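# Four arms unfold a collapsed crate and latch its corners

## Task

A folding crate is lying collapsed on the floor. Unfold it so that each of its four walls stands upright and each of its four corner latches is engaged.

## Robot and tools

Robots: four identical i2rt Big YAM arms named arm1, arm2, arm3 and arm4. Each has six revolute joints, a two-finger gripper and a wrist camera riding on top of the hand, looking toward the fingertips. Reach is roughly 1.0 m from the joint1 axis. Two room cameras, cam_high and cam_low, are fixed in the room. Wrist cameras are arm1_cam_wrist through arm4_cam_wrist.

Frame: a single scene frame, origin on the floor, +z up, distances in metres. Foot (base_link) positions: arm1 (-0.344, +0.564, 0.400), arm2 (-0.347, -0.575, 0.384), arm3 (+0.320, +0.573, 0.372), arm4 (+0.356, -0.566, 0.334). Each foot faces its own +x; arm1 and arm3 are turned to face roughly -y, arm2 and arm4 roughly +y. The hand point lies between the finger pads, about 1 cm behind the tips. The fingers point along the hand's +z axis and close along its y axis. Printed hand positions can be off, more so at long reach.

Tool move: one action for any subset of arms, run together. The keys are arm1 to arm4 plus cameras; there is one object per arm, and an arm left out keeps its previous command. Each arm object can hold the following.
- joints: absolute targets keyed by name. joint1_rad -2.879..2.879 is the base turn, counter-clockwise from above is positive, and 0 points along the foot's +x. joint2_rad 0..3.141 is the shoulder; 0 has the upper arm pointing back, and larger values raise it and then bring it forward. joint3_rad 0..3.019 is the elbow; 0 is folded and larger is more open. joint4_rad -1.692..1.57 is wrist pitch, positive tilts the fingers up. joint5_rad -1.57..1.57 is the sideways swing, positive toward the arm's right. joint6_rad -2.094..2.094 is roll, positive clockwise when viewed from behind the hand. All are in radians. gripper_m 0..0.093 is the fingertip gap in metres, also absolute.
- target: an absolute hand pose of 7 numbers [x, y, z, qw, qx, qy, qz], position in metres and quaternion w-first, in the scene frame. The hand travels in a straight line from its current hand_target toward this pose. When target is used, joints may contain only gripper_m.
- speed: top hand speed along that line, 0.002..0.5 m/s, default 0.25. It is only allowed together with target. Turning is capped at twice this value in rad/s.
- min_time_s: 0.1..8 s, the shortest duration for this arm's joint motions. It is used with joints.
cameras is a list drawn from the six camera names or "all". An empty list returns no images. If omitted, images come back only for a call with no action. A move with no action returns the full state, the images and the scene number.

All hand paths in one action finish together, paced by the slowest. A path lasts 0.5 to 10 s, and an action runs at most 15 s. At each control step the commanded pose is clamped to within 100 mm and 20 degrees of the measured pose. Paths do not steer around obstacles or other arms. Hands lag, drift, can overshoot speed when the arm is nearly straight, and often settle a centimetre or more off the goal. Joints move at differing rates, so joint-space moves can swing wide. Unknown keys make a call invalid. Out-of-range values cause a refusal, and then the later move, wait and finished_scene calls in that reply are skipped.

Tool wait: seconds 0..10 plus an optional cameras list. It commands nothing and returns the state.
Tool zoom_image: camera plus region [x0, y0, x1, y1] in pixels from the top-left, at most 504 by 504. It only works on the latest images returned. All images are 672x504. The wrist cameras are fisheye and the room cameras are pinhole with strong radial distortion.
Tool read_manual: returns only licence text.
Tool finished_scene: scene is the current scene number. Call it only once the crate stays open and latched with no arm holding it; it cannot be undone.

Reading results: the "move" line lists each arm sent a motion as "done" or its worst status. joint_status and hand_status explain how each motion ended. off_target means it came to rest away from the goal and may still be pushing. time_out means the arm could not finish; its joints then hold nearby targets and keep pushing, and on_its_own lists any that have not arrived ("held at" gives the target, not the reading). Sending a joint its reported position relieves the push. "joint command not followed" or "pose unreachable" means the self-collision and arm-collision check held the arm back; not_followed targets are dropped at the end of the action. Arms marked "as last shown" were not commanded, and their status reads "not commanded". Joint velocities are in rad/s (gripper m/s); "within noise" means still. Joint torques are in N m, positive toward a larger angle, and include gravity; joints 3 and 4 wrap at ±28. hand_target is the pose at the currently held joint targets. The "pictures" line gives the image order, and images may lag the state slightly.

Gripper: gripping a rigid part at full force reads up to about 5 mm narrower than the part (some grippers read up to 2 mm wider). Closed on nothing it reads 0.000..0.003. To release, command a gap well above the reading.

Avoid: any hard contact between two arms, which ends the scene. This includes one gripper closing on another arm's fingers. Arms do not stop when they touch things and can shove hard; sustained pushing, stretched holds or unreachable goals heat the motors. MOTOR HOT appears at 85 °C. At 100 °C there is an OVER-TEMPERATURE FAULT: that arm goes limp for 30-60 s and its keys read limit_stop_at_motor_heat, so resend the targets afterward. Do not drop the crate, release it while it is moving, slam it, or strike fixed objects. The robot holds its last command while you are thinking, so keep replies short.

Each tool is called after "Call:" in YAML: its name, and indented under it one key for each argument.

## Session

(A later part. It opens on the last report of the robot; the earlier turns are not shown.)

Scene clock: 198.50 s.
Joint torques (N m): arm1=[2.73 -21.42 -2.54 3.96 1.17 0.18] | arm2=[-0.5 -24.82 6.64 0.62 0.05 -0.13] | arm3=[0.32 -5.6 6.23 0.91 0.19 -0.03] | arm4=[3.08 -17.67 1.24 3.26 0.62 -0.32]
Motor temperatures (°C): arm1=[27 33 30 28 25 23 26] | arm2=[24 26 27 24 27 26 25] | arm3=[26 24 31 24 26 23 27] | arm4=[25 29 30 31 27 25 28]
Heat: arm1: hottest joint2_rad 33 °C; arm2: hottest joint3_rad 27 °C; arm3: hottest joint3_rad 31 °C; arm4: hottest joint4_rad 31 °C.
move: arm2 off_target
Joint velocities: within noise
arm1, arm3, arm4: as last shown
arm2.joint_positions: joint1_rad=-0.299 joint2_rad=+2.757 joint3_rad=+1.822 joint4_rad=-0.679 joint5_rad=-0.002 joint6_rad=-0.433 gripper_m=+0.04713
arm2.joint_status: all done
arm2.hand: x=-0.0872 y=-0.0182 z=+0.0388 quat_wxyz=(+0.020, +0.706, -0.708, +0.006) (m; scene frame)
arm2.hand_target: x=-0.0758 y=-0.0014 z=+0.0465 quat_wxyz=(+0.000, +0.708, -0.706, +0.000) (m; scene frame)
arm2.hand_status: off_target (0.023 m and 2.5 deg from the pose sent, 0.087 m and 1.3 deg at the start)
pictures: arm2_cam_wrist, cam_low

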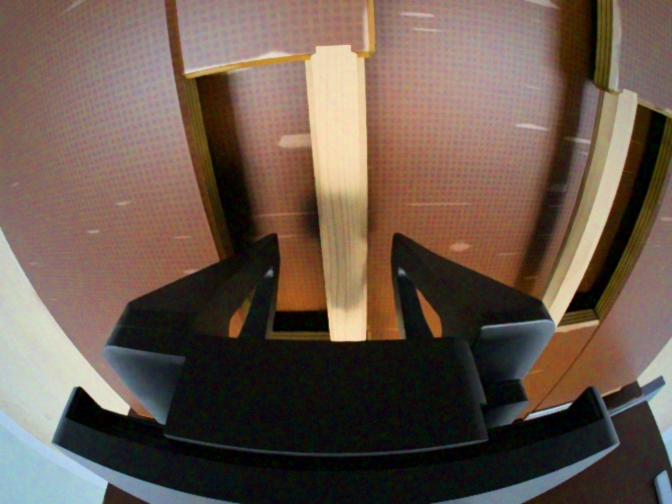

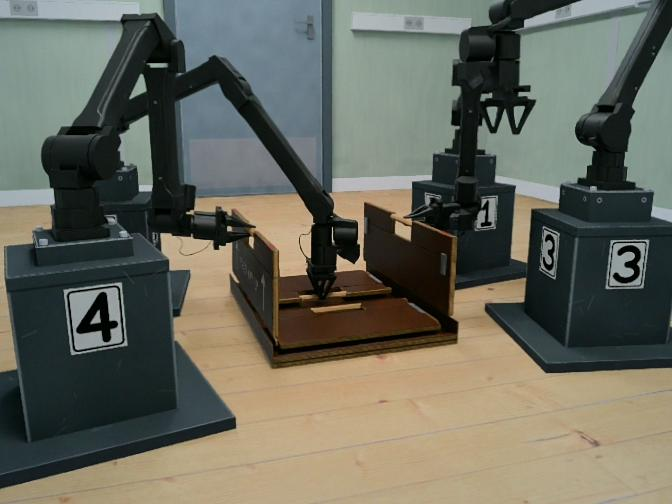

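Call:
move:
  arm2: {"target": [-0.0725, -0.001, 0.046, 0, -0.7071, 0.7071, 0], "speed": 0.1, "joints": {"gripper_m": 0.012}}
  cameras: []

Call:
move:
  arm2: {"target": [-0.0855, -0.001, 0.124, 0.135, -0.694, 0.694, -0.135], "speed": 0.12}
  cameras: ["arm2_cam_wrist", "cam_low", "cam_high"]

Call:
zoom_image:
  camera: "cam_low"
  region: [260, 220, 460, 370]

Scene clock: 203.20 s.
Joint torques (N m): arm1=[2.49 -20.54 -2.43 3.96 1.13 0.17] | arm2=[-0.79 -24.59 6.89 0.42 -0.16 -0.03] | arm3=[0.85 -5.07 6.27 0.68 0.19 -0.04] | arm4=[3.14 -17.67 1.25 3.26 0.62 -0.32]
Motor temperatures (°C): arm1=[27 33 30 28 25 23 26] | arm2=[24 27 27 24 27 26 25] | arm3=[26 24 31 24 26 23 27] | arm4=[25 29 30 31 27 25 28]
Heat: arm1: hottest joint2_rad 33 °C; arm2: hottest joint2_rad 27 °C; arm3: hottest joint3_rad 31 °C; arm4: hottest joint4_rad 31 °C.
move: arm2 off_target
Joint velocities: within noise
arm1, arm3, arm4: as last shown
arm2.joint_positions: joint1_rad=-0.302 joint2_rad=+2.757 joint3_rad=+1.823 joint4_rad=-0.674 joint5_rad=+0.002 joint6_rad=-0.455 gripper_m=+0.01692
arm2.joint_status: gripper_m off_target (ended at +0.01695, target +0.01200)
arm2.hand: x=-0.0839 y=-0.0175 z=+0.0391 quat_wxyz=(+0.017, +0.713, -0.701, +0.007) (m; scene frame)
arm2.hand_target: x=-0.0716 y=-0.0013 z=+0.0465 quat_wxyz=(-0.001, +0.710, -0.704, +0.000) (m; scene frame)
arm2.hand_status: off_target (0.021 m and 2.3 deg from the pose sent, 0.024 m and 2.5 deg at the start)
pictures: none
No camera images: "cameras" was empty.

Scene clock: 205.53 s.
Joint torques (N m): arm1=[2.02 -20.95 -2.56 4.03 1.12 0.18] | arm2=[0.62 -27.28 4.16 0.7 1.16 0.19] | arm3=[0.56 -5.13 6.09 0.92 0.23 -0.02] | arm4=[3.08 -17.73 1.24 3.26 0.59 -0.32]
Motor temperatures (°C): arm1=[27 33 30 28 25 23 26] | arm2=[24 27 27 24 27 26 25] | arm3=[26 24 31 24 26 23 27] | arm4=[25 29 30 31 27 25 28]
Heat: arm1: hottest joint2_rad 33 °C; arm2: hottest joint2_rad 27 °C; arm3: hottest joint3_rad 31 °C; arm4: hottest joint4_rad 31 °C.
move: arm2 off_target
Joint velocities: within noise
arm1, arm4: as last shown
arm2.joint_positions: joint1_rad=-0.197 joint2_rad=+2.599 joint3_rad=+1.610 joint4_rad=-0.505 joint5_rad=+0.334 joint6_rad=-0.366 gripper_m=+0.01692
arm2.joint_status: not commanded
arm2.hand: x=-0.0931 y=-0.0180 z=+0.0954 quat_wxyz=(-0.104, +0.704, -0.690, +0.135) (m; scene frame)
arm2.hand_target: x=-0.0884 y=+0.0003 z=+0.1229 quat_wxyz=(-0.133, +0.695, -0.694, +0.133) (m; scene frame)
arm2.hand_status: off_target (0.034 m and 3.7 deg from the pose sent, 0.086 m and 22.9 deg at the start)
arm3.joint_positions: joint1_rad=+0.129 joint2_rad=+1.093 joint3_rad=+0.789 joint4_rad=-1.262 joint5_rad=+0.000 joint6_rad=-0.056 gripper_m=+0.09396
arm3.joint_status: not commanded
arm3.hand: x=+0.2958 y=+0.3008 z=+0.5073 quat_wxyz=(-0.003, -0.718, -0.696, +0.001) (m; scene frame)
arm3.hand_target: x=+0.2987 y=+0.3016 z=+0.4994 quat_wxyz=(+0.003, -0.710, -0.704, -0.003) (m; scene frame)
arm3.hand_status: not commanded
arm4.hand_target: x=-0.0252 y=-0.2093 z=+0.2593 quat_wxyz=(-0.669, +0.743, -0.004, +0.003) (m; scene frame)
pictures: arm2_cam_wrist, cam_high, cam_low

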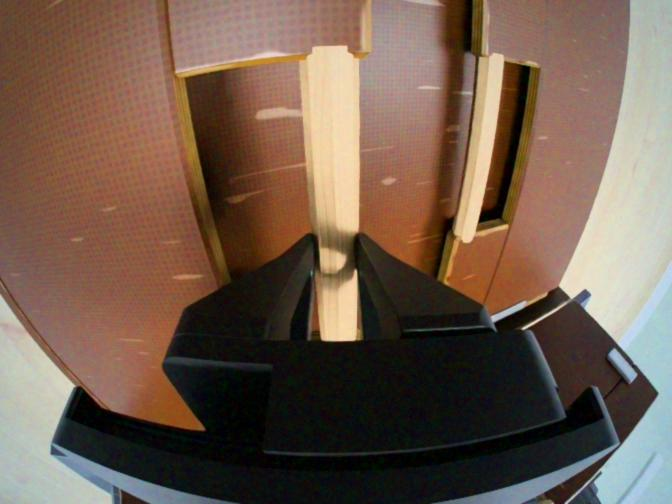

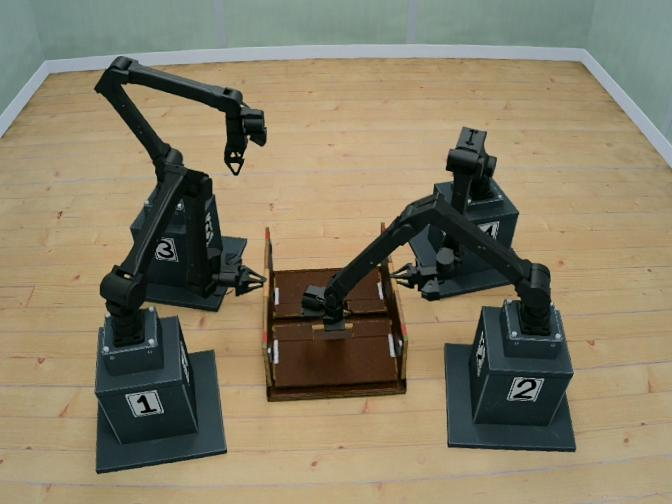

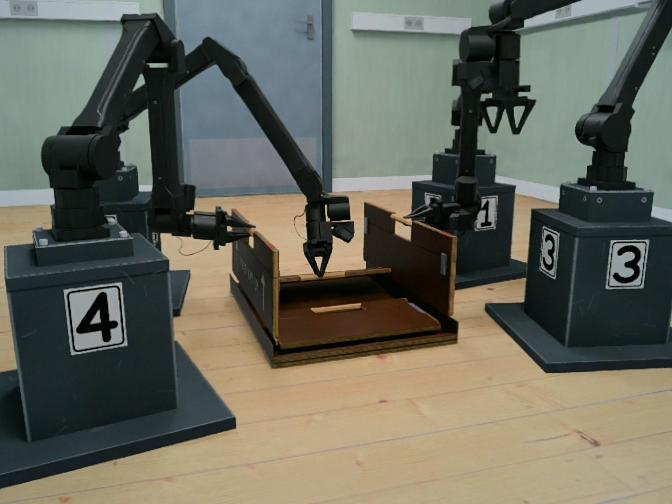

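Scaled by 2.520 from the camera's 672x504 image, which has a finer 960x720 frame.

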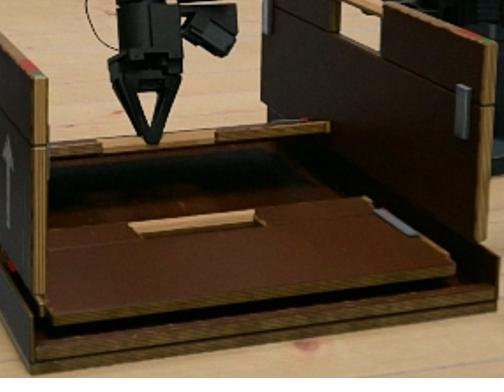

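Call:
move:
  arm2: {"target": [-0.126, 0.0, 0.196, 0.230, -0.6686, 0.6686, -0.230], "speed": 0.15}
  cameras: ["cam_low", "cam_high"]

Call:
zoom_image:
  camera: "cam_low"
  region: [220, 180, 490, 380]

Scene clock: 211.10 s.
Joint torques (N m): arm1=[2.67 -20.6 -2.4 4.01 1.14 0.17] | arm2=[0.79 -28.63 3.75 -0.12 1.06 0.22] | arm3=[0.5 -4.95 6.23 0.91 0.23 -0.05] | arm4=[2.61 -17.67 1.55 3.04 0.43 -0.32]
Motor temperatures (°C): arm1=[27 33 29 28 25 23 26] | arm2=[24 28 27 24 28 26 25] | arm3=[26 24 31 24 26 23 27] | arm4=[25 29 30 31 27 25 28]
Heat: arm1: hottest joint2_rad 33 °C; arm2: hottest joint2_rad 28 °C; arm3: hottest joint3_rad 31 °C; arm4: hottest joint4_rad 31 °C.
move: arm2 off_target
Joint velocities: within noise
arm1, arm3: as last shown
arm2.joint_positions: joint1_rad=-0.077 joint2_rad=+2.495 joint3_rad=+1.487 joint4_rad=-0.455 joint5_rad=+0.633 joint6_rad=-0.265 gripper_m=+0.01679
arm2.joint_status: not commanded
arm2.hand: x=-0.1202 y=-0.0183 z=+0.1529 quat_wxyz=(-0.206, +0.676, -0.666, +0.239) (m; scene frame)
arm2.hand_target: x=-0.1198 y=+0.0003 z=+0.1942 quat_wxyz=(-0.232, +0.665, -0.672, +0.230) (m; scene frame)
arm2.hand_status: off_target (0.047 m and 3.1 deg from the pose sent, 0.107 m and 18.7 deg at the start)
arm4.joint_positions: joint1_rad=+0.906 joint2_rad=+2.397 joint3_rad=+0.837 joint4_rad=+1.264 joint5_rad=+1.111 joint6_rad=-1.300 gripper_m=+0.01695
arm4.joint_status: not commanded
arm4.hand: x=-0.0194 y=-0.2071 z=+0.2456 quat_wxyz=(-0.660, +0.751, -0.008, +0.004) (m; scene frame)
arm4.hand_target: x=-0.0252 y=-0.2093 z=+0.2594 quat_wxyz=(-0.669, +0.743, -0.004, +0.003) (m; scene frame)
arm4.hand_status: not commanded
pictures: cam_high, cam_low

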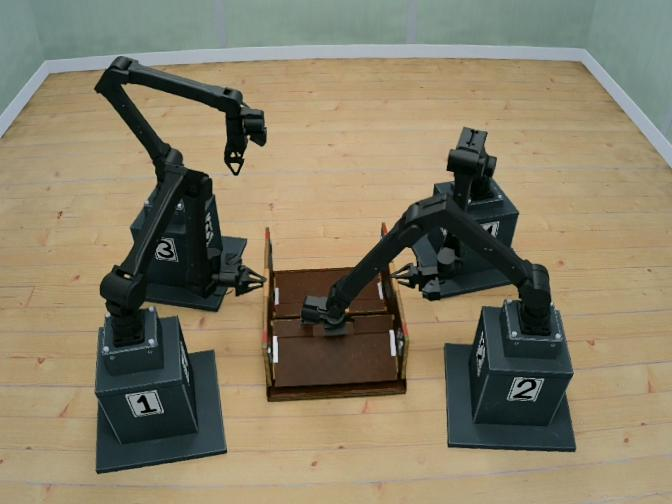

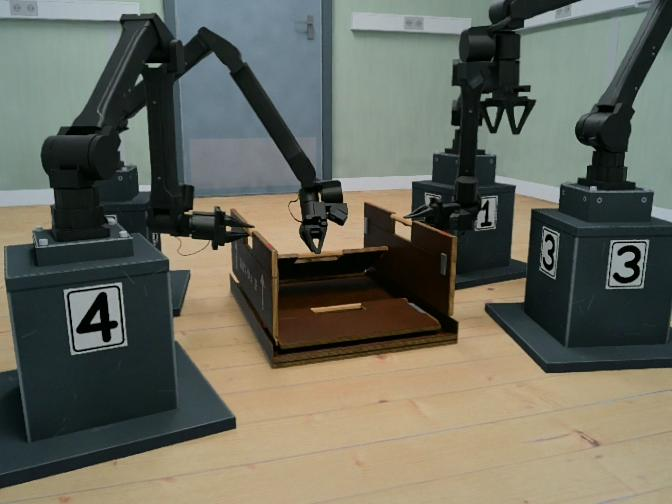

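Scaled by 1.867 from the camera's 672x504 image, which has a finer 960x720 frame.

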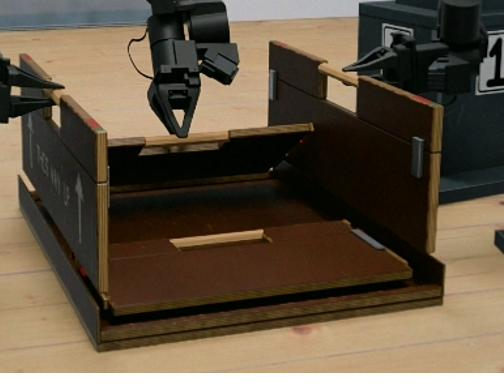

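Call:
move:
  arm1: {"target": [-0.013, 0.228, 0.263, -0.006, 0.031, 0.732, -0.680], "speed": 0.1}
  arm4: {"target": [-0.0255, -0.218, 0.2595, 0.669, -0.743, 0, 0], "speed": 0.1}
  arm2: {"target": [-0.174, 0.0, 0.248, 0.2988, -0.6408, 0.6408, -0.2988], "speed": 0.15}
  cameras: ["cam_low", "cam_high"]

Call:
zoom_image:
  camera: "cam_low"
  region: [220, 180, 490, 380]

Call:
zoom_image:
  camera: "cam_high"
  region: [220, 220, 440, 410]

Scene clock: 217.63 s.
Joint torques (N m): arm1=[4.01 -21.01 -3.02 3.55 1.79 0.22] | arm2=[0.67 -27.58 4.52 -0.28 0.87 0.11] | arm3=[0.56 -5.3 6.27 1.02 0.23 -0.05] | arm4=[3.49 -17.73 0.83 3.08 0.6 -0.25]
Motor temperatures (°C): arm1=[27 33 29 28 25 23 26] | arm2=[24 29 27 24 28 26 25] | arm3=[26 24 31 24 26 23 27] | arm4=[25 29 29 31 27 25 28]
Heat: arm1: hottest joint2_rad 33 °C; arm2: hottest joint2_rad 29 °C; arm3: hottest joint3_rad 31 °C; arm4: hottest joint4_rad 31 °C.
move: arm1 off_target; arm2 off_target; arm4 off_target
Joint velocities: within noise
arm1.joint_positions: joint1_rad=+0.892 joint2_rad=+2.634 joint3_rad=+0.864 joint4_rad=+1.523 joint5_rad=+1.129 joint6_rad=-1.353 gripper_m=+0.01697
arm1.joint_status: not commanded
arm1.hand: x=-0.0203 y=+0.2092 z=+0.2444 quat_wxyz=(+0.026, -0.020, -0.741, +0.671) (m; scene frame)
arm1.hand_target: x=-0.0128 y=+0.2270 z=+0.2613 quat_wxyz=(+0.009, -0.027, -0.733, +0.679) (m; scene frame)
arm1.hand_status: off_target (0.027 m and 3.0 deg from the pose sent, 0.028 m and 3.0 deg at the start)
arm2.joint_positions: joint1_rad=+0.060 joint2_rad=+2.423 joint3_rad=+1.440 joint4_rad=-0.567 joint5_rad=+0.861 joint6_rad=-0.113 gripper_m=+0.01616
arm2.joint_status: not commanded
arm2.hand: x=-0.1710 y=-0.0196 z=+0.2080 quat_wxyz=(-0.274, +0.651, -0.634, +0.316) (m; scene frame)
arm2.hand_target: x=-0.1735 y=-0.0009 z=+0.2461 quat_wxyz=(-0.296, +0.642, -0.640, +0.301) (m; scene frame)
arm2.hand_status: off_target (0.045 m and 3.8 deg from the pose sent, 0.111 m and 13.6 deg at the start)
arm3: as last shown
arm4.joint_positions: joint1_rad=+0.910 joint2_rad=+2.397 joint3_rad=+0.833 joint4_rad=+1.265 joint5_rad=+1.114 joint6_rad=-1.300 gripper_m=+0.01694
arm4.joint_status: not commanded
arm4.hand: x=-0.0188 y=-0.2096 z=+0.2453 quat_wxyz=(-0.660, +0.752, -0.006, +0.004) (m; scene frame)
arm4.hand_target: x=-0.0252 y=-0.2177 z=+0.2588 quat_wxyz=(-0.668, +0.744, +0.000, +0.001) (m; scene frame)
arm4.hand_status: off_target (0.018 m and 1.7 deg from the pose sent, 0.019 m and 1.7 deg at the start)
pictures: cam_high, cam_low

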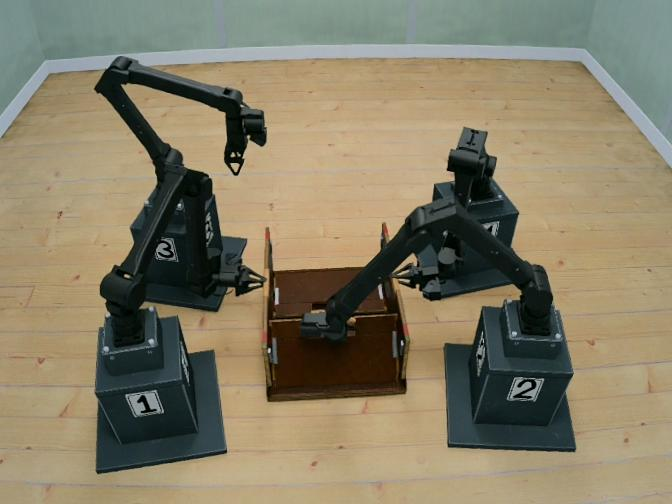

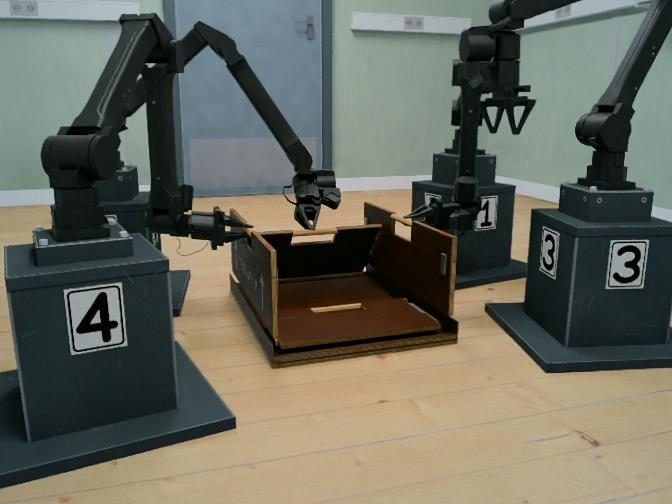

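Scaled by 1.867 from the camera's 672x504 image, which has a finer 960x720 frame.

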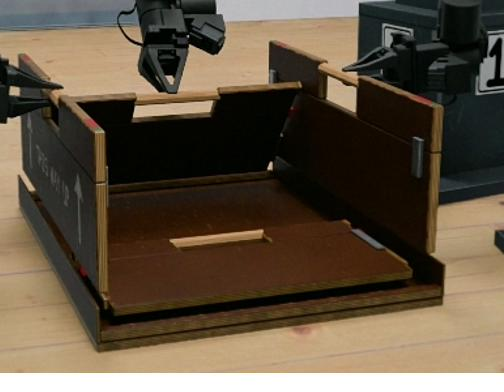

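Scaled by 2.291 from the camera's 672x504 image, which has a finer 960x720 frame.

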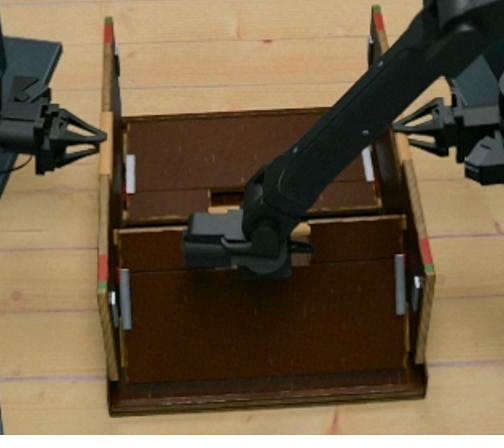

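Call:
move:
  arm2: {"target": [-0.250, 0.0, 0.272, 0.3436, -0.618, 0.618, -0.3436], "speed": 0.15}
  cameras: ["cam_low", "cam_high", "arm2_cam_wrist"]

Call:
zoom_image:
  camera: "cam_low"
  region: [220, 180, 490, 380]

Call:
zoom_image:
  camera: "cam_high"
  region: [220, 220, 440, 410]

Scene clock: 221.30 s.
Joint torques (N m): arm1=[3.9 -21.25 -3.1 3.63 1.79 0.22] | arm2=[1.2 -24.94 6.75 -0.87 0.85 0.25] | arm3=[0.38 -5.13 6.13 0.95 0.21 -0.05] | arm4=[3.49 -17.73 0.83 3.07 0.6 -0.25]
Motor temperatures (°C): arm1=[27 33 29 28 25 23 26] | arm2=[24 29 26 24 28 26 25] | arm3=[26 24 31 24 26 23 27] | arm4=[25 29 29 31 27 25 28]
Heat: arm1: hottest joint2_rad 33 °C; arm2: hottest joint2_rad 29 °C; arm3: hottest joint3_rad 31 °C; arm4: hottest joint4_rad 31 °C.
move: arm2 off_target
Joint velocities: within noise
arm1, arm3, arm4: as last shown
arm2.joint_positions: joint1_rad=+0.211 joint2_rad=+2.409 joint3_rad=+1.469 joint4_rad=-0.812 joint5_rad=+1.004 joint6_rad=+0.151 gripper_m=+0.01537
arm2.joint_status: not commanded
arm2.hand: x=-0.2405 y=-0.0218 z=+0.2445 quat_wxyz=(-0.326, +0.625, -0.611, +0.361) (m; scene frame)
arm2.hand_target: x=-0.2487 y=+0.0005 z=+0.2721 quat_wxyz=(-0.346, +0.616, -0.619, +0.343) (m; scene frame)
arm2.hand_status: off_target (0.036 m and 3.1 deg from the pose sent, 0.104 m and 9.6 deg at the start)
pictures: arm2_cam_wrist, cam_high, cam_low

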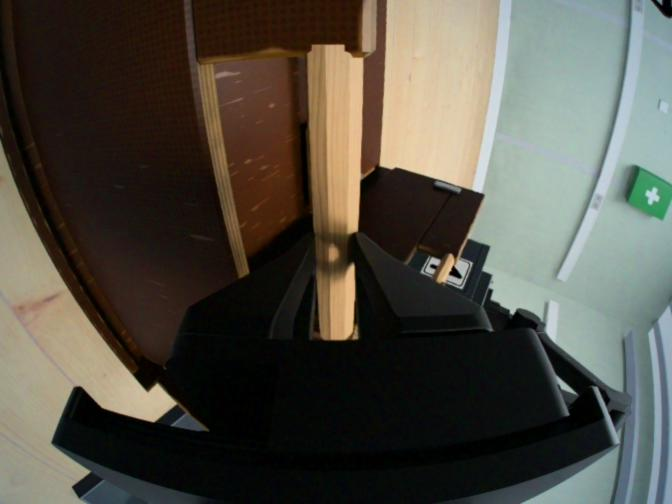

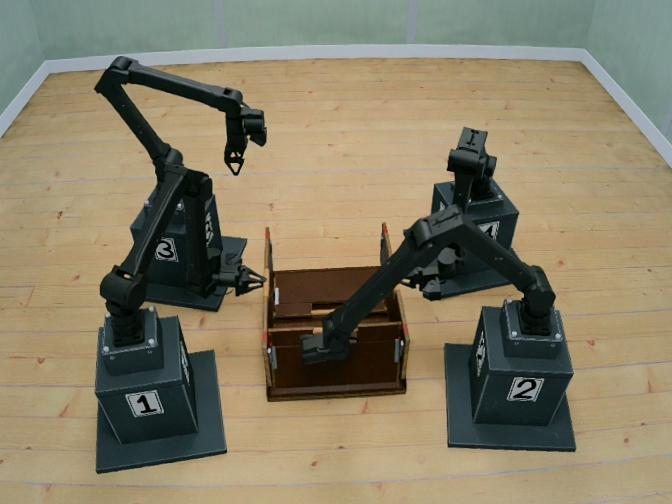

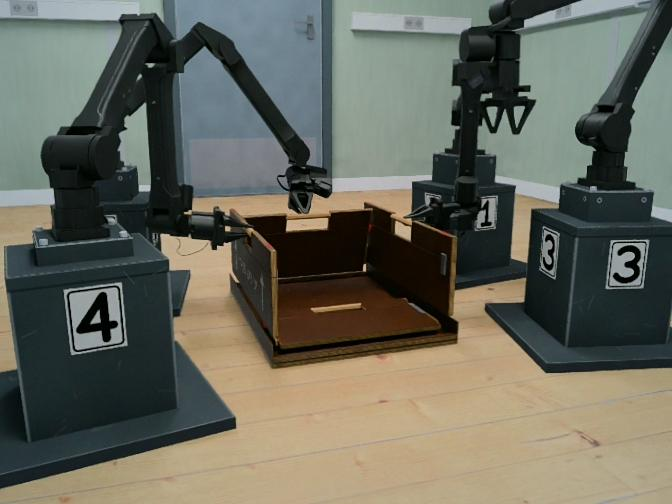

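Scaled by 1.867 from the camera's 672x504 image, which has a finer 960x720 frame.

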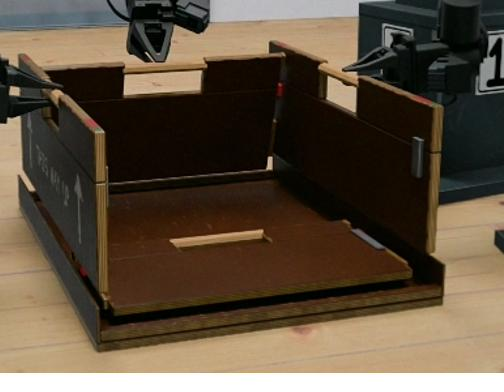

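Scaled by 2.291 from the camera's 672x504 image, which has a finer 960x720 frame.

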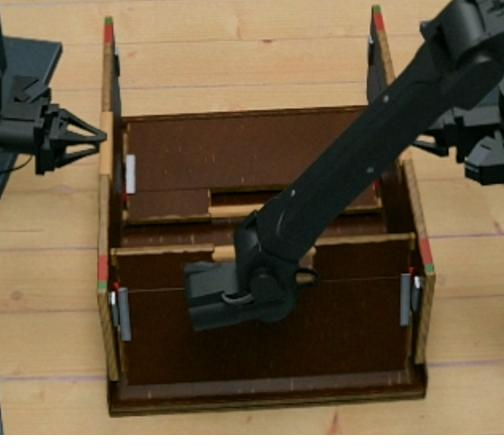

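Call:
move:
  arm2: {"target": [-0.307, 0.002, 0.278, 0.364, -0.606, 0.606, -0.364], "speed": 0.1}
  cameras: ["cam_low", "cam_high"]

Call:
zoom_image:
  camera: "cam_low"
  region: [220, 180, 490, 380]

Call:
zoom_image:
  camera: "cam_high"
  region: [220, 220, 440, 410]

Scene clock: 224.97 s.
Joint torques (N m): arm1=[4.19 -20.37 -2.92 3.63 1.71 0.19] | arm2=[4.37 -25.05 6.94 -1.4 0.57 0.27] | arm3=[-0.09 -5.3 6.32 0.94 0.23 -0.06] | arm4=[3.37 -17.73 0.91 3.06 0.56 -0.25]
Motor temperatures (°C): arm1=[27 33 29 28 26 23 26] | arm2=[24 29 27 24 28 26 25] | arm3=[26 24 31 24 26 23 27] | arm4=[25 29 29 31 27 25 28]
Heat: arm1: hottest joint2_rad 33 °C; arm2: hottest joint2_rad 29 °C; arm3: hottest joint3_rad 31 °C; arm4: hottest joint4_rad 31 °C.
move: arm2 off_target
Joint velocities: within noise
arm1.joint_positions: joint1_rad=+0.892 joint2_rad=+2.634 joint3_rad=+0.864 joint4_rad=+1.523 joint5_rad=+1.131 joint6_rad=-1.353 gripper_m=+0.01697
arm1.joint_status: not commanded
arm1.hand: x=-0.0206 y=+0.2092 z=+0.2445 quat_wxyz=(+0.026, -0.020, -0.741, +0.671) (m; scene frame)
arm1.hand_target: x=-0.0128 y=+0.2268 z=+0.2614 quat_wxyz=(+0.009, -0.027, -0.733, +0.679) (m; scene frame)
arm1.hand_status: not commanded
arm2.joint_positions: joint1_rad=+0.280 joint2_rad=+2.464 joint3_rad=+1.568 joint4_rad=-1.064 joint5_rad=+1.045 joint6_rad=+0.375 gripper_m=+0.01504
arm2.joint_status: not commanded
arm2.hand: x=-0.2743 y=-0.0219 z=+0.2519 quat_wxyz=(-0.340, +0.603, -0.606, +0.391) (m; scene frame)
arm2.hand_target: x=-0.3059 y=+0.0010 z=+0.2777 quat_wxyz=(-0.364, +0.606, -0.607, +0.364) (m; scene frame)
arm2.hand_status: off_target (0.048 m and 4.1 deg from the pose sent, 0.078 m and 5.0 deg at the start)
arm3: as last shown
arm4.joint_positions: joint1_rad=+0.913 joint2_rad=+2.397 joint3_rad=+0.833 joint4_rad=+1.267 joint5_rad=+1.116 joint6_rad=-1.300 gripper_m=+0.01693
arm4.joint_status: not commanded
arm4.hand: x=-0.0197 y=-0.2108 z=+0.2456 quat_wxyz=(-0.660, +0.751, -0.006, +0.003) (m; scene frame)
arm4.hand_target: x=-0.0259 y=-0.2178 z=+0.2591 quat_wxyz=(-0.669, +0.744, -0.001, +0.000) (m; scene frame)
arm4.hand_status: not commanded
pictures: cam_high, cam_low

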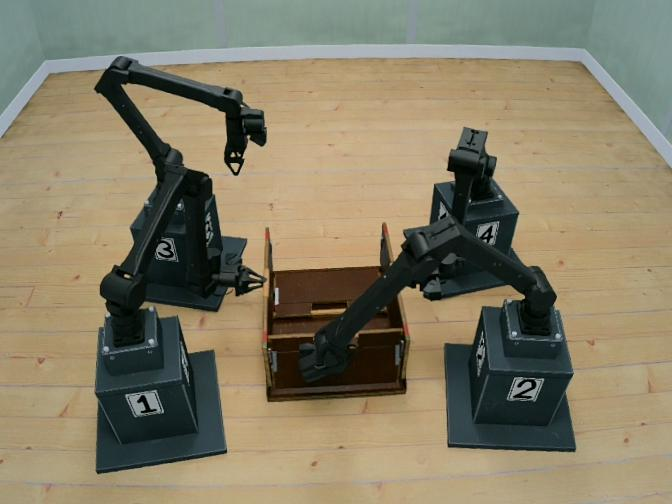

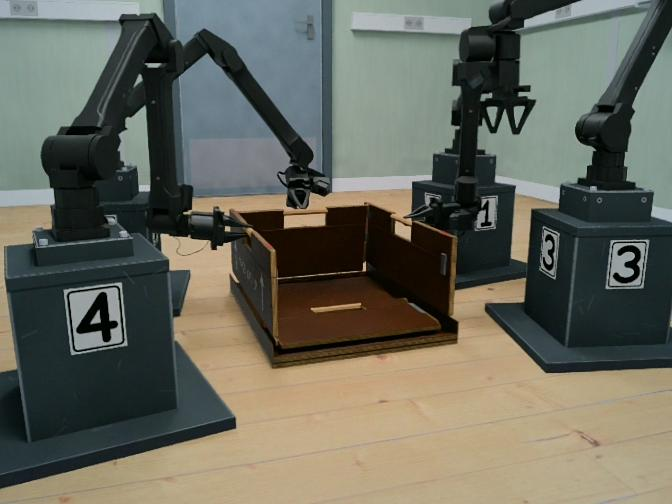

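Scaled by 1.867 from the camera's 672x504 image, which has a finer 960x720 frame.

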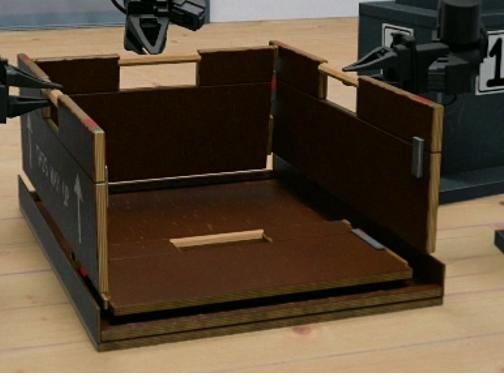

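Scaled by 2.291 from the camera's 672x504 image, which has a finer 960x720 frame.

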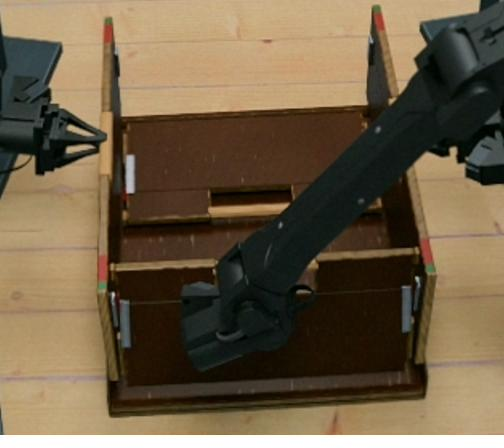

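Call:
move:
  arm2: {"target": [-0.335, 0.002, 0.276, 0.364, -0.606, 0.606, -0.364], "speed": 0.08}
  cameras: ["cam_low", "cam_high", "arm2_cam_wrist"]

Call:
zoom_image:
  camera: "cam_low"
  region: [220, 180, 490, 380]

Call:
zoom_image:
  camera: "cam_high"
  region: [220, 220, 440, 410]

Scene clock: 228.20 s.
Joint torques (N m): arm1=[3.66 -20.13 -3.12 3.75 1.71 0.18] | arm2=[-1.49 -23.94 6.64 -0.65 0.47 0.21] | arm3=[-0.03 -4.72 6.09 0.94 0.24 -0.06] | arm4=[3.31 -17.67 0.92 3.06 0.55 -0.25]
Motor temperatures (°C): arm1=[27 33 29 28 26 23 26] | arm2=[24 29 26 24 28 26 25] | arm3=[26 24 31 24 26 23 27] | arm4=[25 30 29 31 27 25 28]
Heat: arm1: hottest joint2_rad 33 °C; arm2: hottest joint2_rad 29 °C; arm3: hottest joint3_rad 31 °C; arm4: hottest joint4_rad 31 °C.
move: arm2 off_target
Joint velocities: within noise
arm1, arm3, arm4: as last shown
arm2.joint_positions: joint1_rad=+0.389 joint2_rad=+2.476 joint3_rad=+1.628 joint4_rad=-1.179 joint5_rad=+1.033 joint6_rad=+0.472 gripper_m=+0.01213
arm2.joint_status: not commanded
arm2.hand: x=-0.3373 y=-0.0124 z=+0.2622 quat_wxyz=(-0.358, +0.617, -0.591, +0.377) (m; scene frame)
arm2.hand_target: x=-0.3363 y=+0.0016 z=+0.2755 quat_wxyz=(-0.365, +0.607, -0.604, +0.365) (m; scene frame)
arm2.hand_status: off_target (0.020 m and 2.7 deg from the pose sent, 0.070 m and 4.1 deg at the start)
pictures: arm2_cam_wrist, cam_high, cam_low

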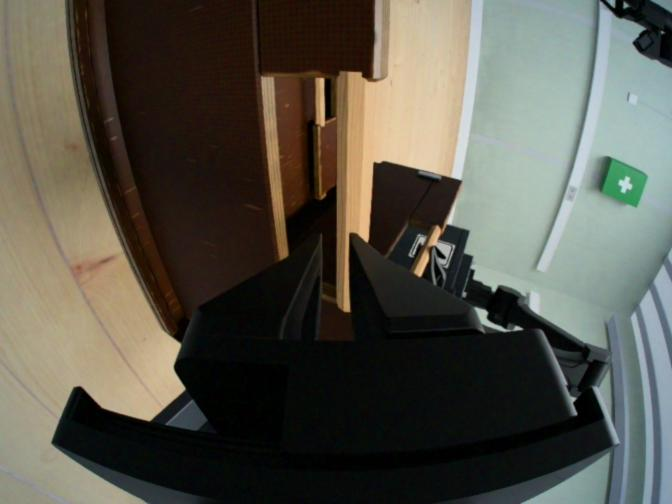

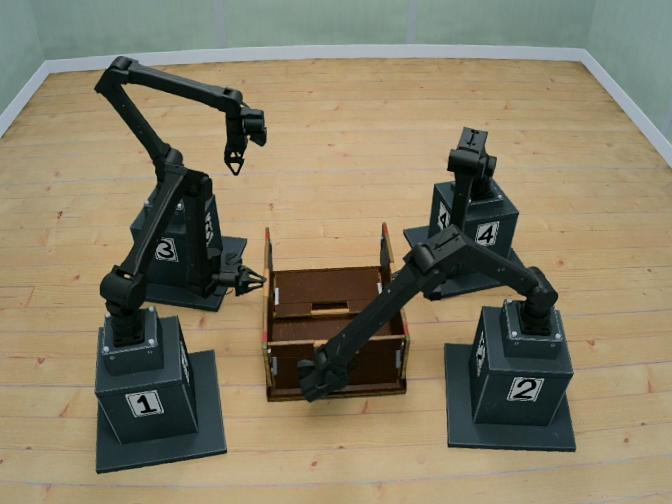

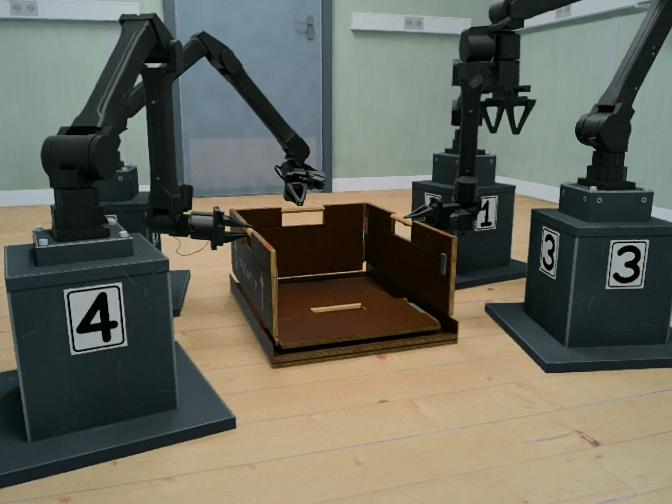

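Scaled by 1.867 from the camera's 672x504 image, which has a finer 960x720 frame.

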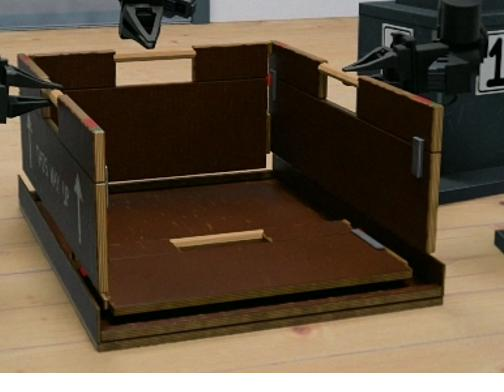

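Scaled by 2.291 from the camera's 672x504 image, which has a finer 960x720 frame.

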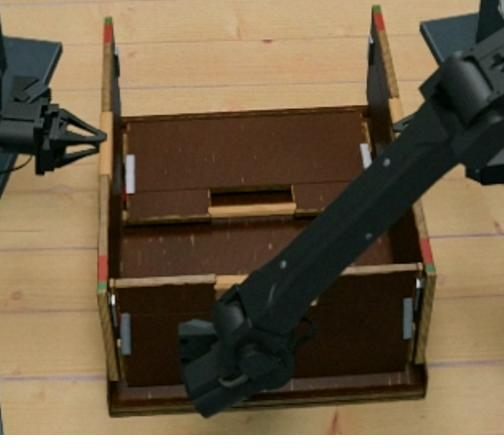

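Call:
move:
  arm2: {"target": [-0.29, 0.004, 0.36, 0.0, -0.7071, 0.7071, 0.0], "speed": 0.3, "joints": {"gripper_m": 0.06}}
  cameras: ["cam_low", "cam_high", "arm2_cam_wrist"]

Call:
zoom_image:
  camera: "arm2_cam_wrist"
  region: [180, 40, 560, 340]

Call:
zoom_image:
  camera: "cam_high"
  region: [220, 220, 440, 410]

Scene clock: 241.37 s.
Joint torques (N m): arm1=[3.66 -20.48 -3.02 3.67 1.7 0.22] | arm2=[0.38 -23.65 8.05 -0.06 -0.11 -0.14] | arm3=[0.44 -5.36 6.12 0.96 0.23 -0.04] | arm4=[3.37 -17.73 0.91 3.06 0.55 -0.25]
Motor temperatures (°C): arm1=[27 33 29 28 26 23 26] | arm2=[24 29 26 24 28 26 25] | arm3=[26 24 31 24 26 23 27] | arm4=[25 30 28 30 27 25 28]
Heat: arm1: hottest joint2_rad 33 °C; arm2: hottest joint2_rad 29 °C; arm3: hottest joint3_rad 31 °C; arm4: hottest joint2_rad 30 °C.
move: arm2 off_target
Joint velocities: within noise
arm1, arm3, arm4: as last shown
arm2.joint_positions: joint1_rad=+0.041 joint2_rad=+2.096 joint3_rad=+1.455 joint4_rad=-0.989 joint5_rad=+0.005 joint6_rad=-0.081 gripper_m=+0.05987
arm2.joint_status: all done
arm2.hand: x=-0.2919 y=-0.0158 z=+0.3325 quat_wxyz=(+0.020, +0.702, -0.712, +0.021) (m; scene frame)
arm2.hand_target: x=-0.2916 y=+0.0023 z=+0.3600 quat_wxyz=(+0.000, +0.706, -0.708, +0.002) (m; scene frame)
arm2.hand_status: off_target (0.034 m and 3.5 deg from the pose sent, 0.110 m and 62.7 deg at the start)
pictures: arm2_cam_wrist, cam_high, cam_low

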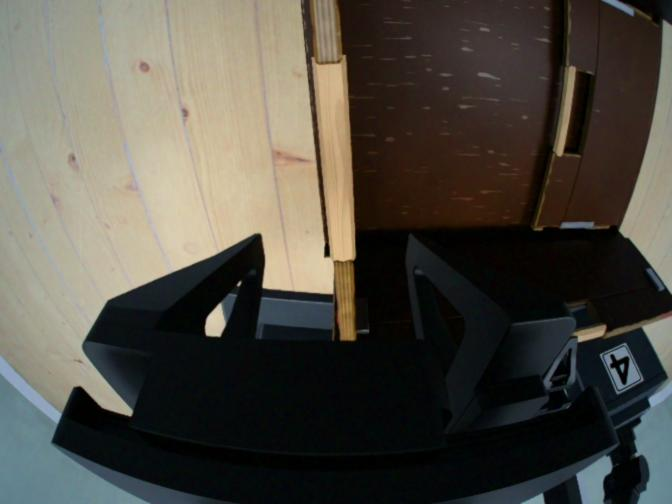

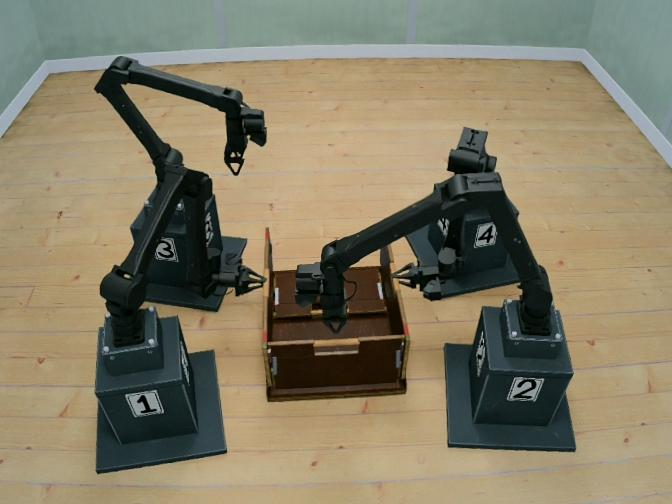

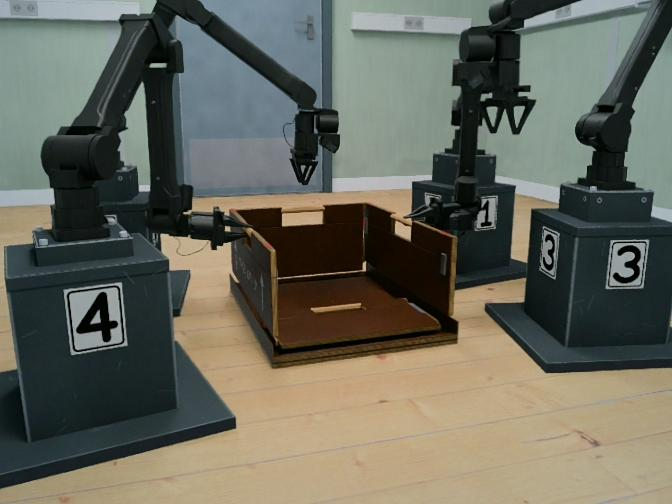

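Scaled by 1.326 from the camera's 672x504 image, which has a finer 960x720 frame.

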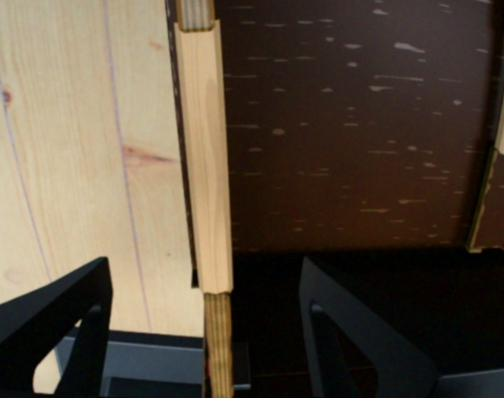

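Scaled by 2.291 from the camera's 672x504 image, which has a finer 960x720 frame.

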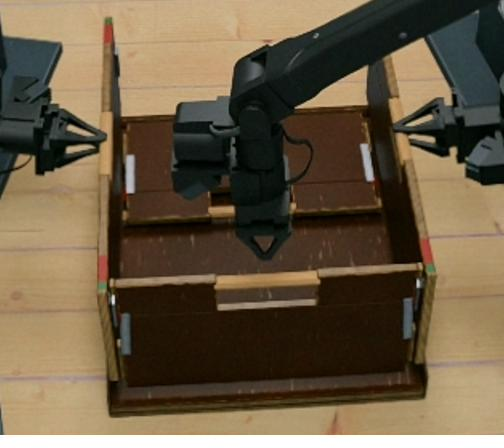

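Call:
zoom_image:
  camera: "cam_high"
  region: [375, 310, 425, 400]

Call:
zoom_image:
  camera: "cam_high"
  region: [250, 310, 300, 400]

Call:
zoom_image:
  camera: "cam_low"
  region: [220, 190, 390, 310]

Scaled by 5.600 from the camera's 672x504 image, which has a finer 960x720 frame.

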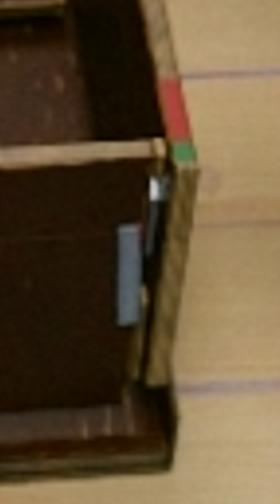

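Scaled by 5.600 from the camera's 672x504 image, which has a finer 960x720 frame.

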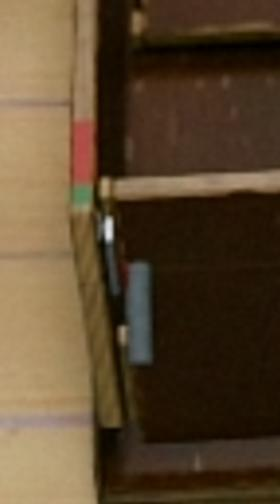

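Scaled by 2.965 from the camera's 672x504 image, which has a finer 960x720 frame.

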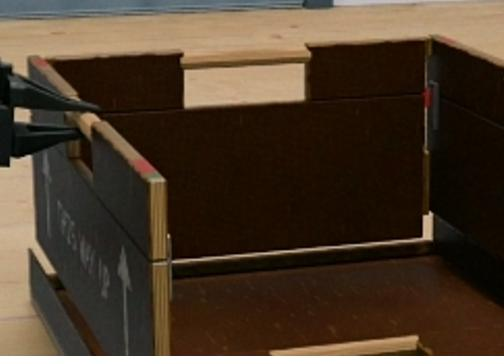

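Call:
move:
  arm2: {"target": [-0.289, 0.002, 0.274, 0.0, -0.7071, 0.7071, 0.0], "speed": 0.15, "joints": {"gripper_m": 0.05}}
  cameras: ["arm2_cam_wrist"]

Scene clock: 249.33 s.
Joint torques (N m): arm1=[3.84 -21.07 -2.97 3.55 1.67 0.19] | arm2=[-0.44 -22.07 6.06 0.62 -0.11 -0.13] | arm3=[0.5 -5.36 6.17 0.88 0.22 -0.07] | arm4=[3.31 -17.73 0.92 3.06 0.55 -0.25]
Motor temperatures (°C): arm1=[27 33 29 28 26 23 27] | arm2=[24 29 26 24 27 26 25] | arm3=[26 24 31 24 26 23 27] | arm4=[25 30 28 30 27 25 28]
Heat: arm1: hottest joint2_rad 33 °C; arm2: hottest joint2_rad 29 °C; arm3: hottest joint3_rad 31 °C; arm4: hottest joint2_rad 30 °C.
move: arm2 done
Joint velocities: within noise
arm1, arm3, arm4: as last shown
arm2.joint_positions: joint1_rad=+0.041 joint2_rad=+2.200 joint3_rad=+1.441 joint4_rad=-0.835 joint5_rad=+0.002 joint6_rad=-0.090 gripper_m=+0.05013
arm2.joint_status: all done
arm2.hand: x=-0.2915 y=-0.0068 z=+0.2701 quat_wxyz=(+0.008, +0.705, -0.709, +0.009) (m; scene frame)
arm2.hand_target: x=-0.2889 y=+0.0021 z=+0.2747 quat_wxyz=(-0.001, +0.707, -0.707, -0.001) (m; scene frame)
arm2.hand_status: done (0.010 m and 1.4 deg from the pose sent, 0.061 m and 3.5 deg at the start)
pictures: arm2_cam_wrist

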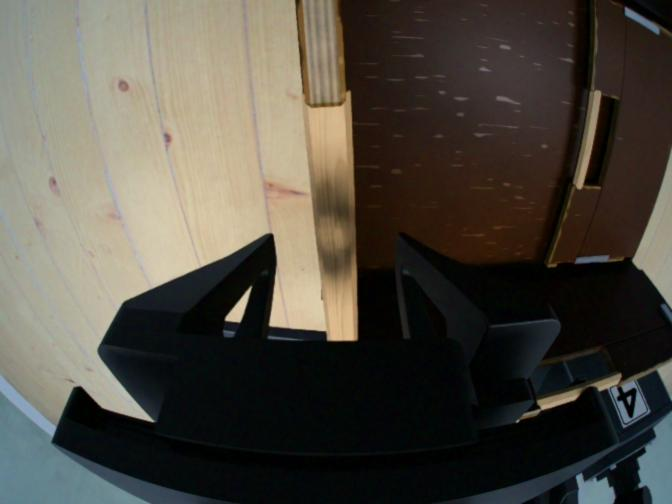

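Call:
move:
  arm2: {"target": [-0.289, 0.0, 0.252, 0.0, -0.7071, 0.7071, 0.0], "speed": 0.12}
  cameras: []

Call:
move:
  arm2: {"joints": {"gripper_m": 0.014}}
  cameras: ["arm2_cam_wrist", "cam_low"]

Scene clock: 251.43 s.
Joint torques (N m): arm1=[4.01 -21.01 -3.17 3.55 1.69 0.21] | arm2=[-0.44 -20.95 5.55 0.76 -0.12 -0.13] | arm3=[0.5 -4.48 6.13 0.95 0.23 -0.07] | arm4=[3.37 -17.73 0.91 3.06 0.55 -0.25]
Motor temperatures (°C): arm1=[27 33 29 28 27 23 27] | arm2=[24 29 26 24 27 26 25] | arm3=[26 24 31 24 26 23 27] | arm4=[25 30 28 30 27 25 28]
Heat: arm1: hottest joint2_rad 33 °C; arm2: hottest joint2_rad 29 °C; arm3: hottest joint3_rad 31 °C; arm4: hottest joint2_rad 30 °C.
move: arm2 done
Joint velocities: within noise
arm1, arm4: as last shown
arm2.joint_positions: joint1_rad=+0.041 joint2_rad=+2.228 joint3_rad=+1.441 joint4_rad=-0.795 joint5_rad=+0.002 joint6_rad=-0.091 gripper_m=+0.05013
arm2.joint_status: not commanded
arm2.hand: x=-0.2912 y=-0.0039 z=+0.2547 quat_wxyz=(+0.003, +0.706, -0.708, +0.005) (m; scene frame)
arm2.hand_target: x=-0.2890 y=-0.0007 z=+0.2517 quat_wxyz=(+0.001, +0.707, -0.707, +0.001) (m; scene frame)
arm2.hand_status: done (0.005 m and 0.7 deg from the pose sent, 0.020 m and 1.4 deg at the start)
arm3.joint_positions: joint1_rad=+0.129 joint2_rad=+1.093 joint3_rad=+0.789 joint4_rad=-1.262 joint5_rad=+0.000 joint6_rad=-0.056 gripper_m=+0.09396
arm3.joint_status: not commanded
arm3.hand: x=+0.2958 y=+0.3008 z=+0.5073 quat_wxyz=(-0.003, -0.718, -0.696, +0.001) (m; scene frame)
arm3.hand_target: x=+0.2987 y=+0.3016 z=+0.4994 quat_wxyz=(+0.003, -0.710, -0.704, -0.003) (m; scene frame)
arm3.hand_status: not commanded
pictures: none
No camera images: "cameras" was empty.

Scene clock: 252.13 s.
Joint torques (N m): arm1=[3.9 -21.13 -2.99 3.69 1.75 0.19] | arm2=[-0.44 -21.07 5.6 0.73 -0.1 -0.12] | arm3=[0.26 -5.07 6.23 0.9 0.22 -0.04] | arm4=[3.37 -17.73 0.91 3.07 0.55 -0.25]
Motor temperatures (°C): arm1=[27 33 29 28 27 23 27] | arm2=[24 29 26 24 27 26 25] | arm3=[26 24 31 24 26 23 27] | arm4=[25 30 28 30 27 25 28]
Heat: arm1: hottest joint2_rad 33 °C; arm2: hottest joint2_rad 29 °C; arm3: hottest joint3_rad 31 °C; arm4: hottest joint2_rad 30 °C.
move: arm2 done
Joint velocities: within noise
arm1, arm3, arm4: as last shown
arm2.joint_positions: joint1_rad=+0.041 joint2_rad=+2.228 joint3_rad=+1.441 joint4_rad=-0.794 joint5_rad=+0.001 joint6_rad=-0.104 gripper_m=+0.01643
arm2.joint_status: all done
arm2.hand: x=-0.2915 y=-0.0035 z=+0.2547 quat_wxyz=(+0.003, +0.710, -0.704, +0.004) (m; scene frame)
arm2.hand_target: x=-0.2892 y=-0.0003 z=+0.2517 quat_wxyz=(+0.000, +0.711, -0.704, +0.000) (m; scene frame)
arm2.hand_status: not commanded
pictures: arm2_cam_wrist, cam_low

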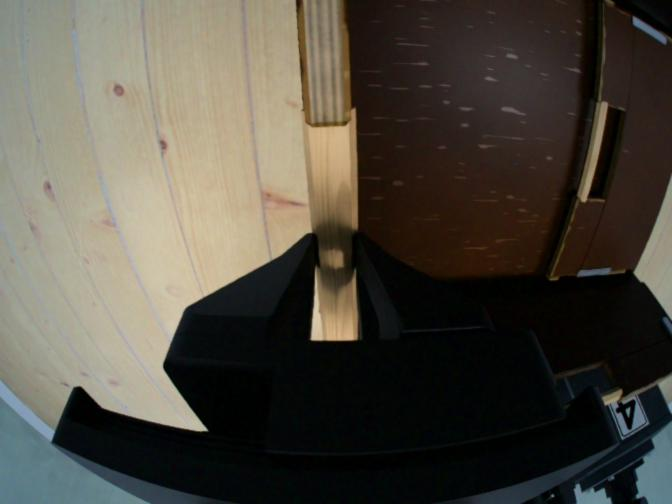

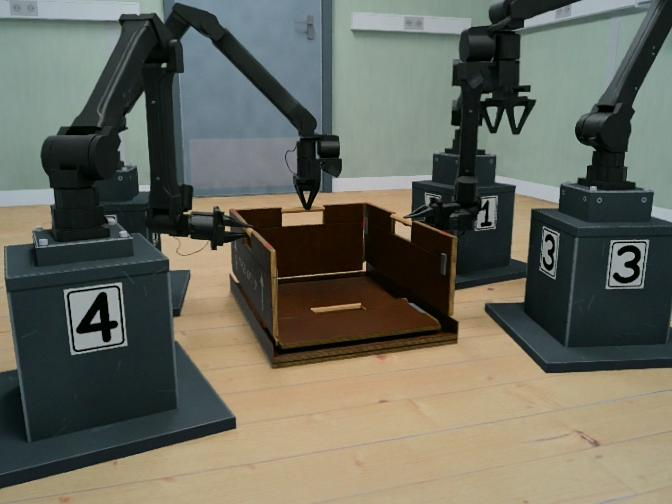

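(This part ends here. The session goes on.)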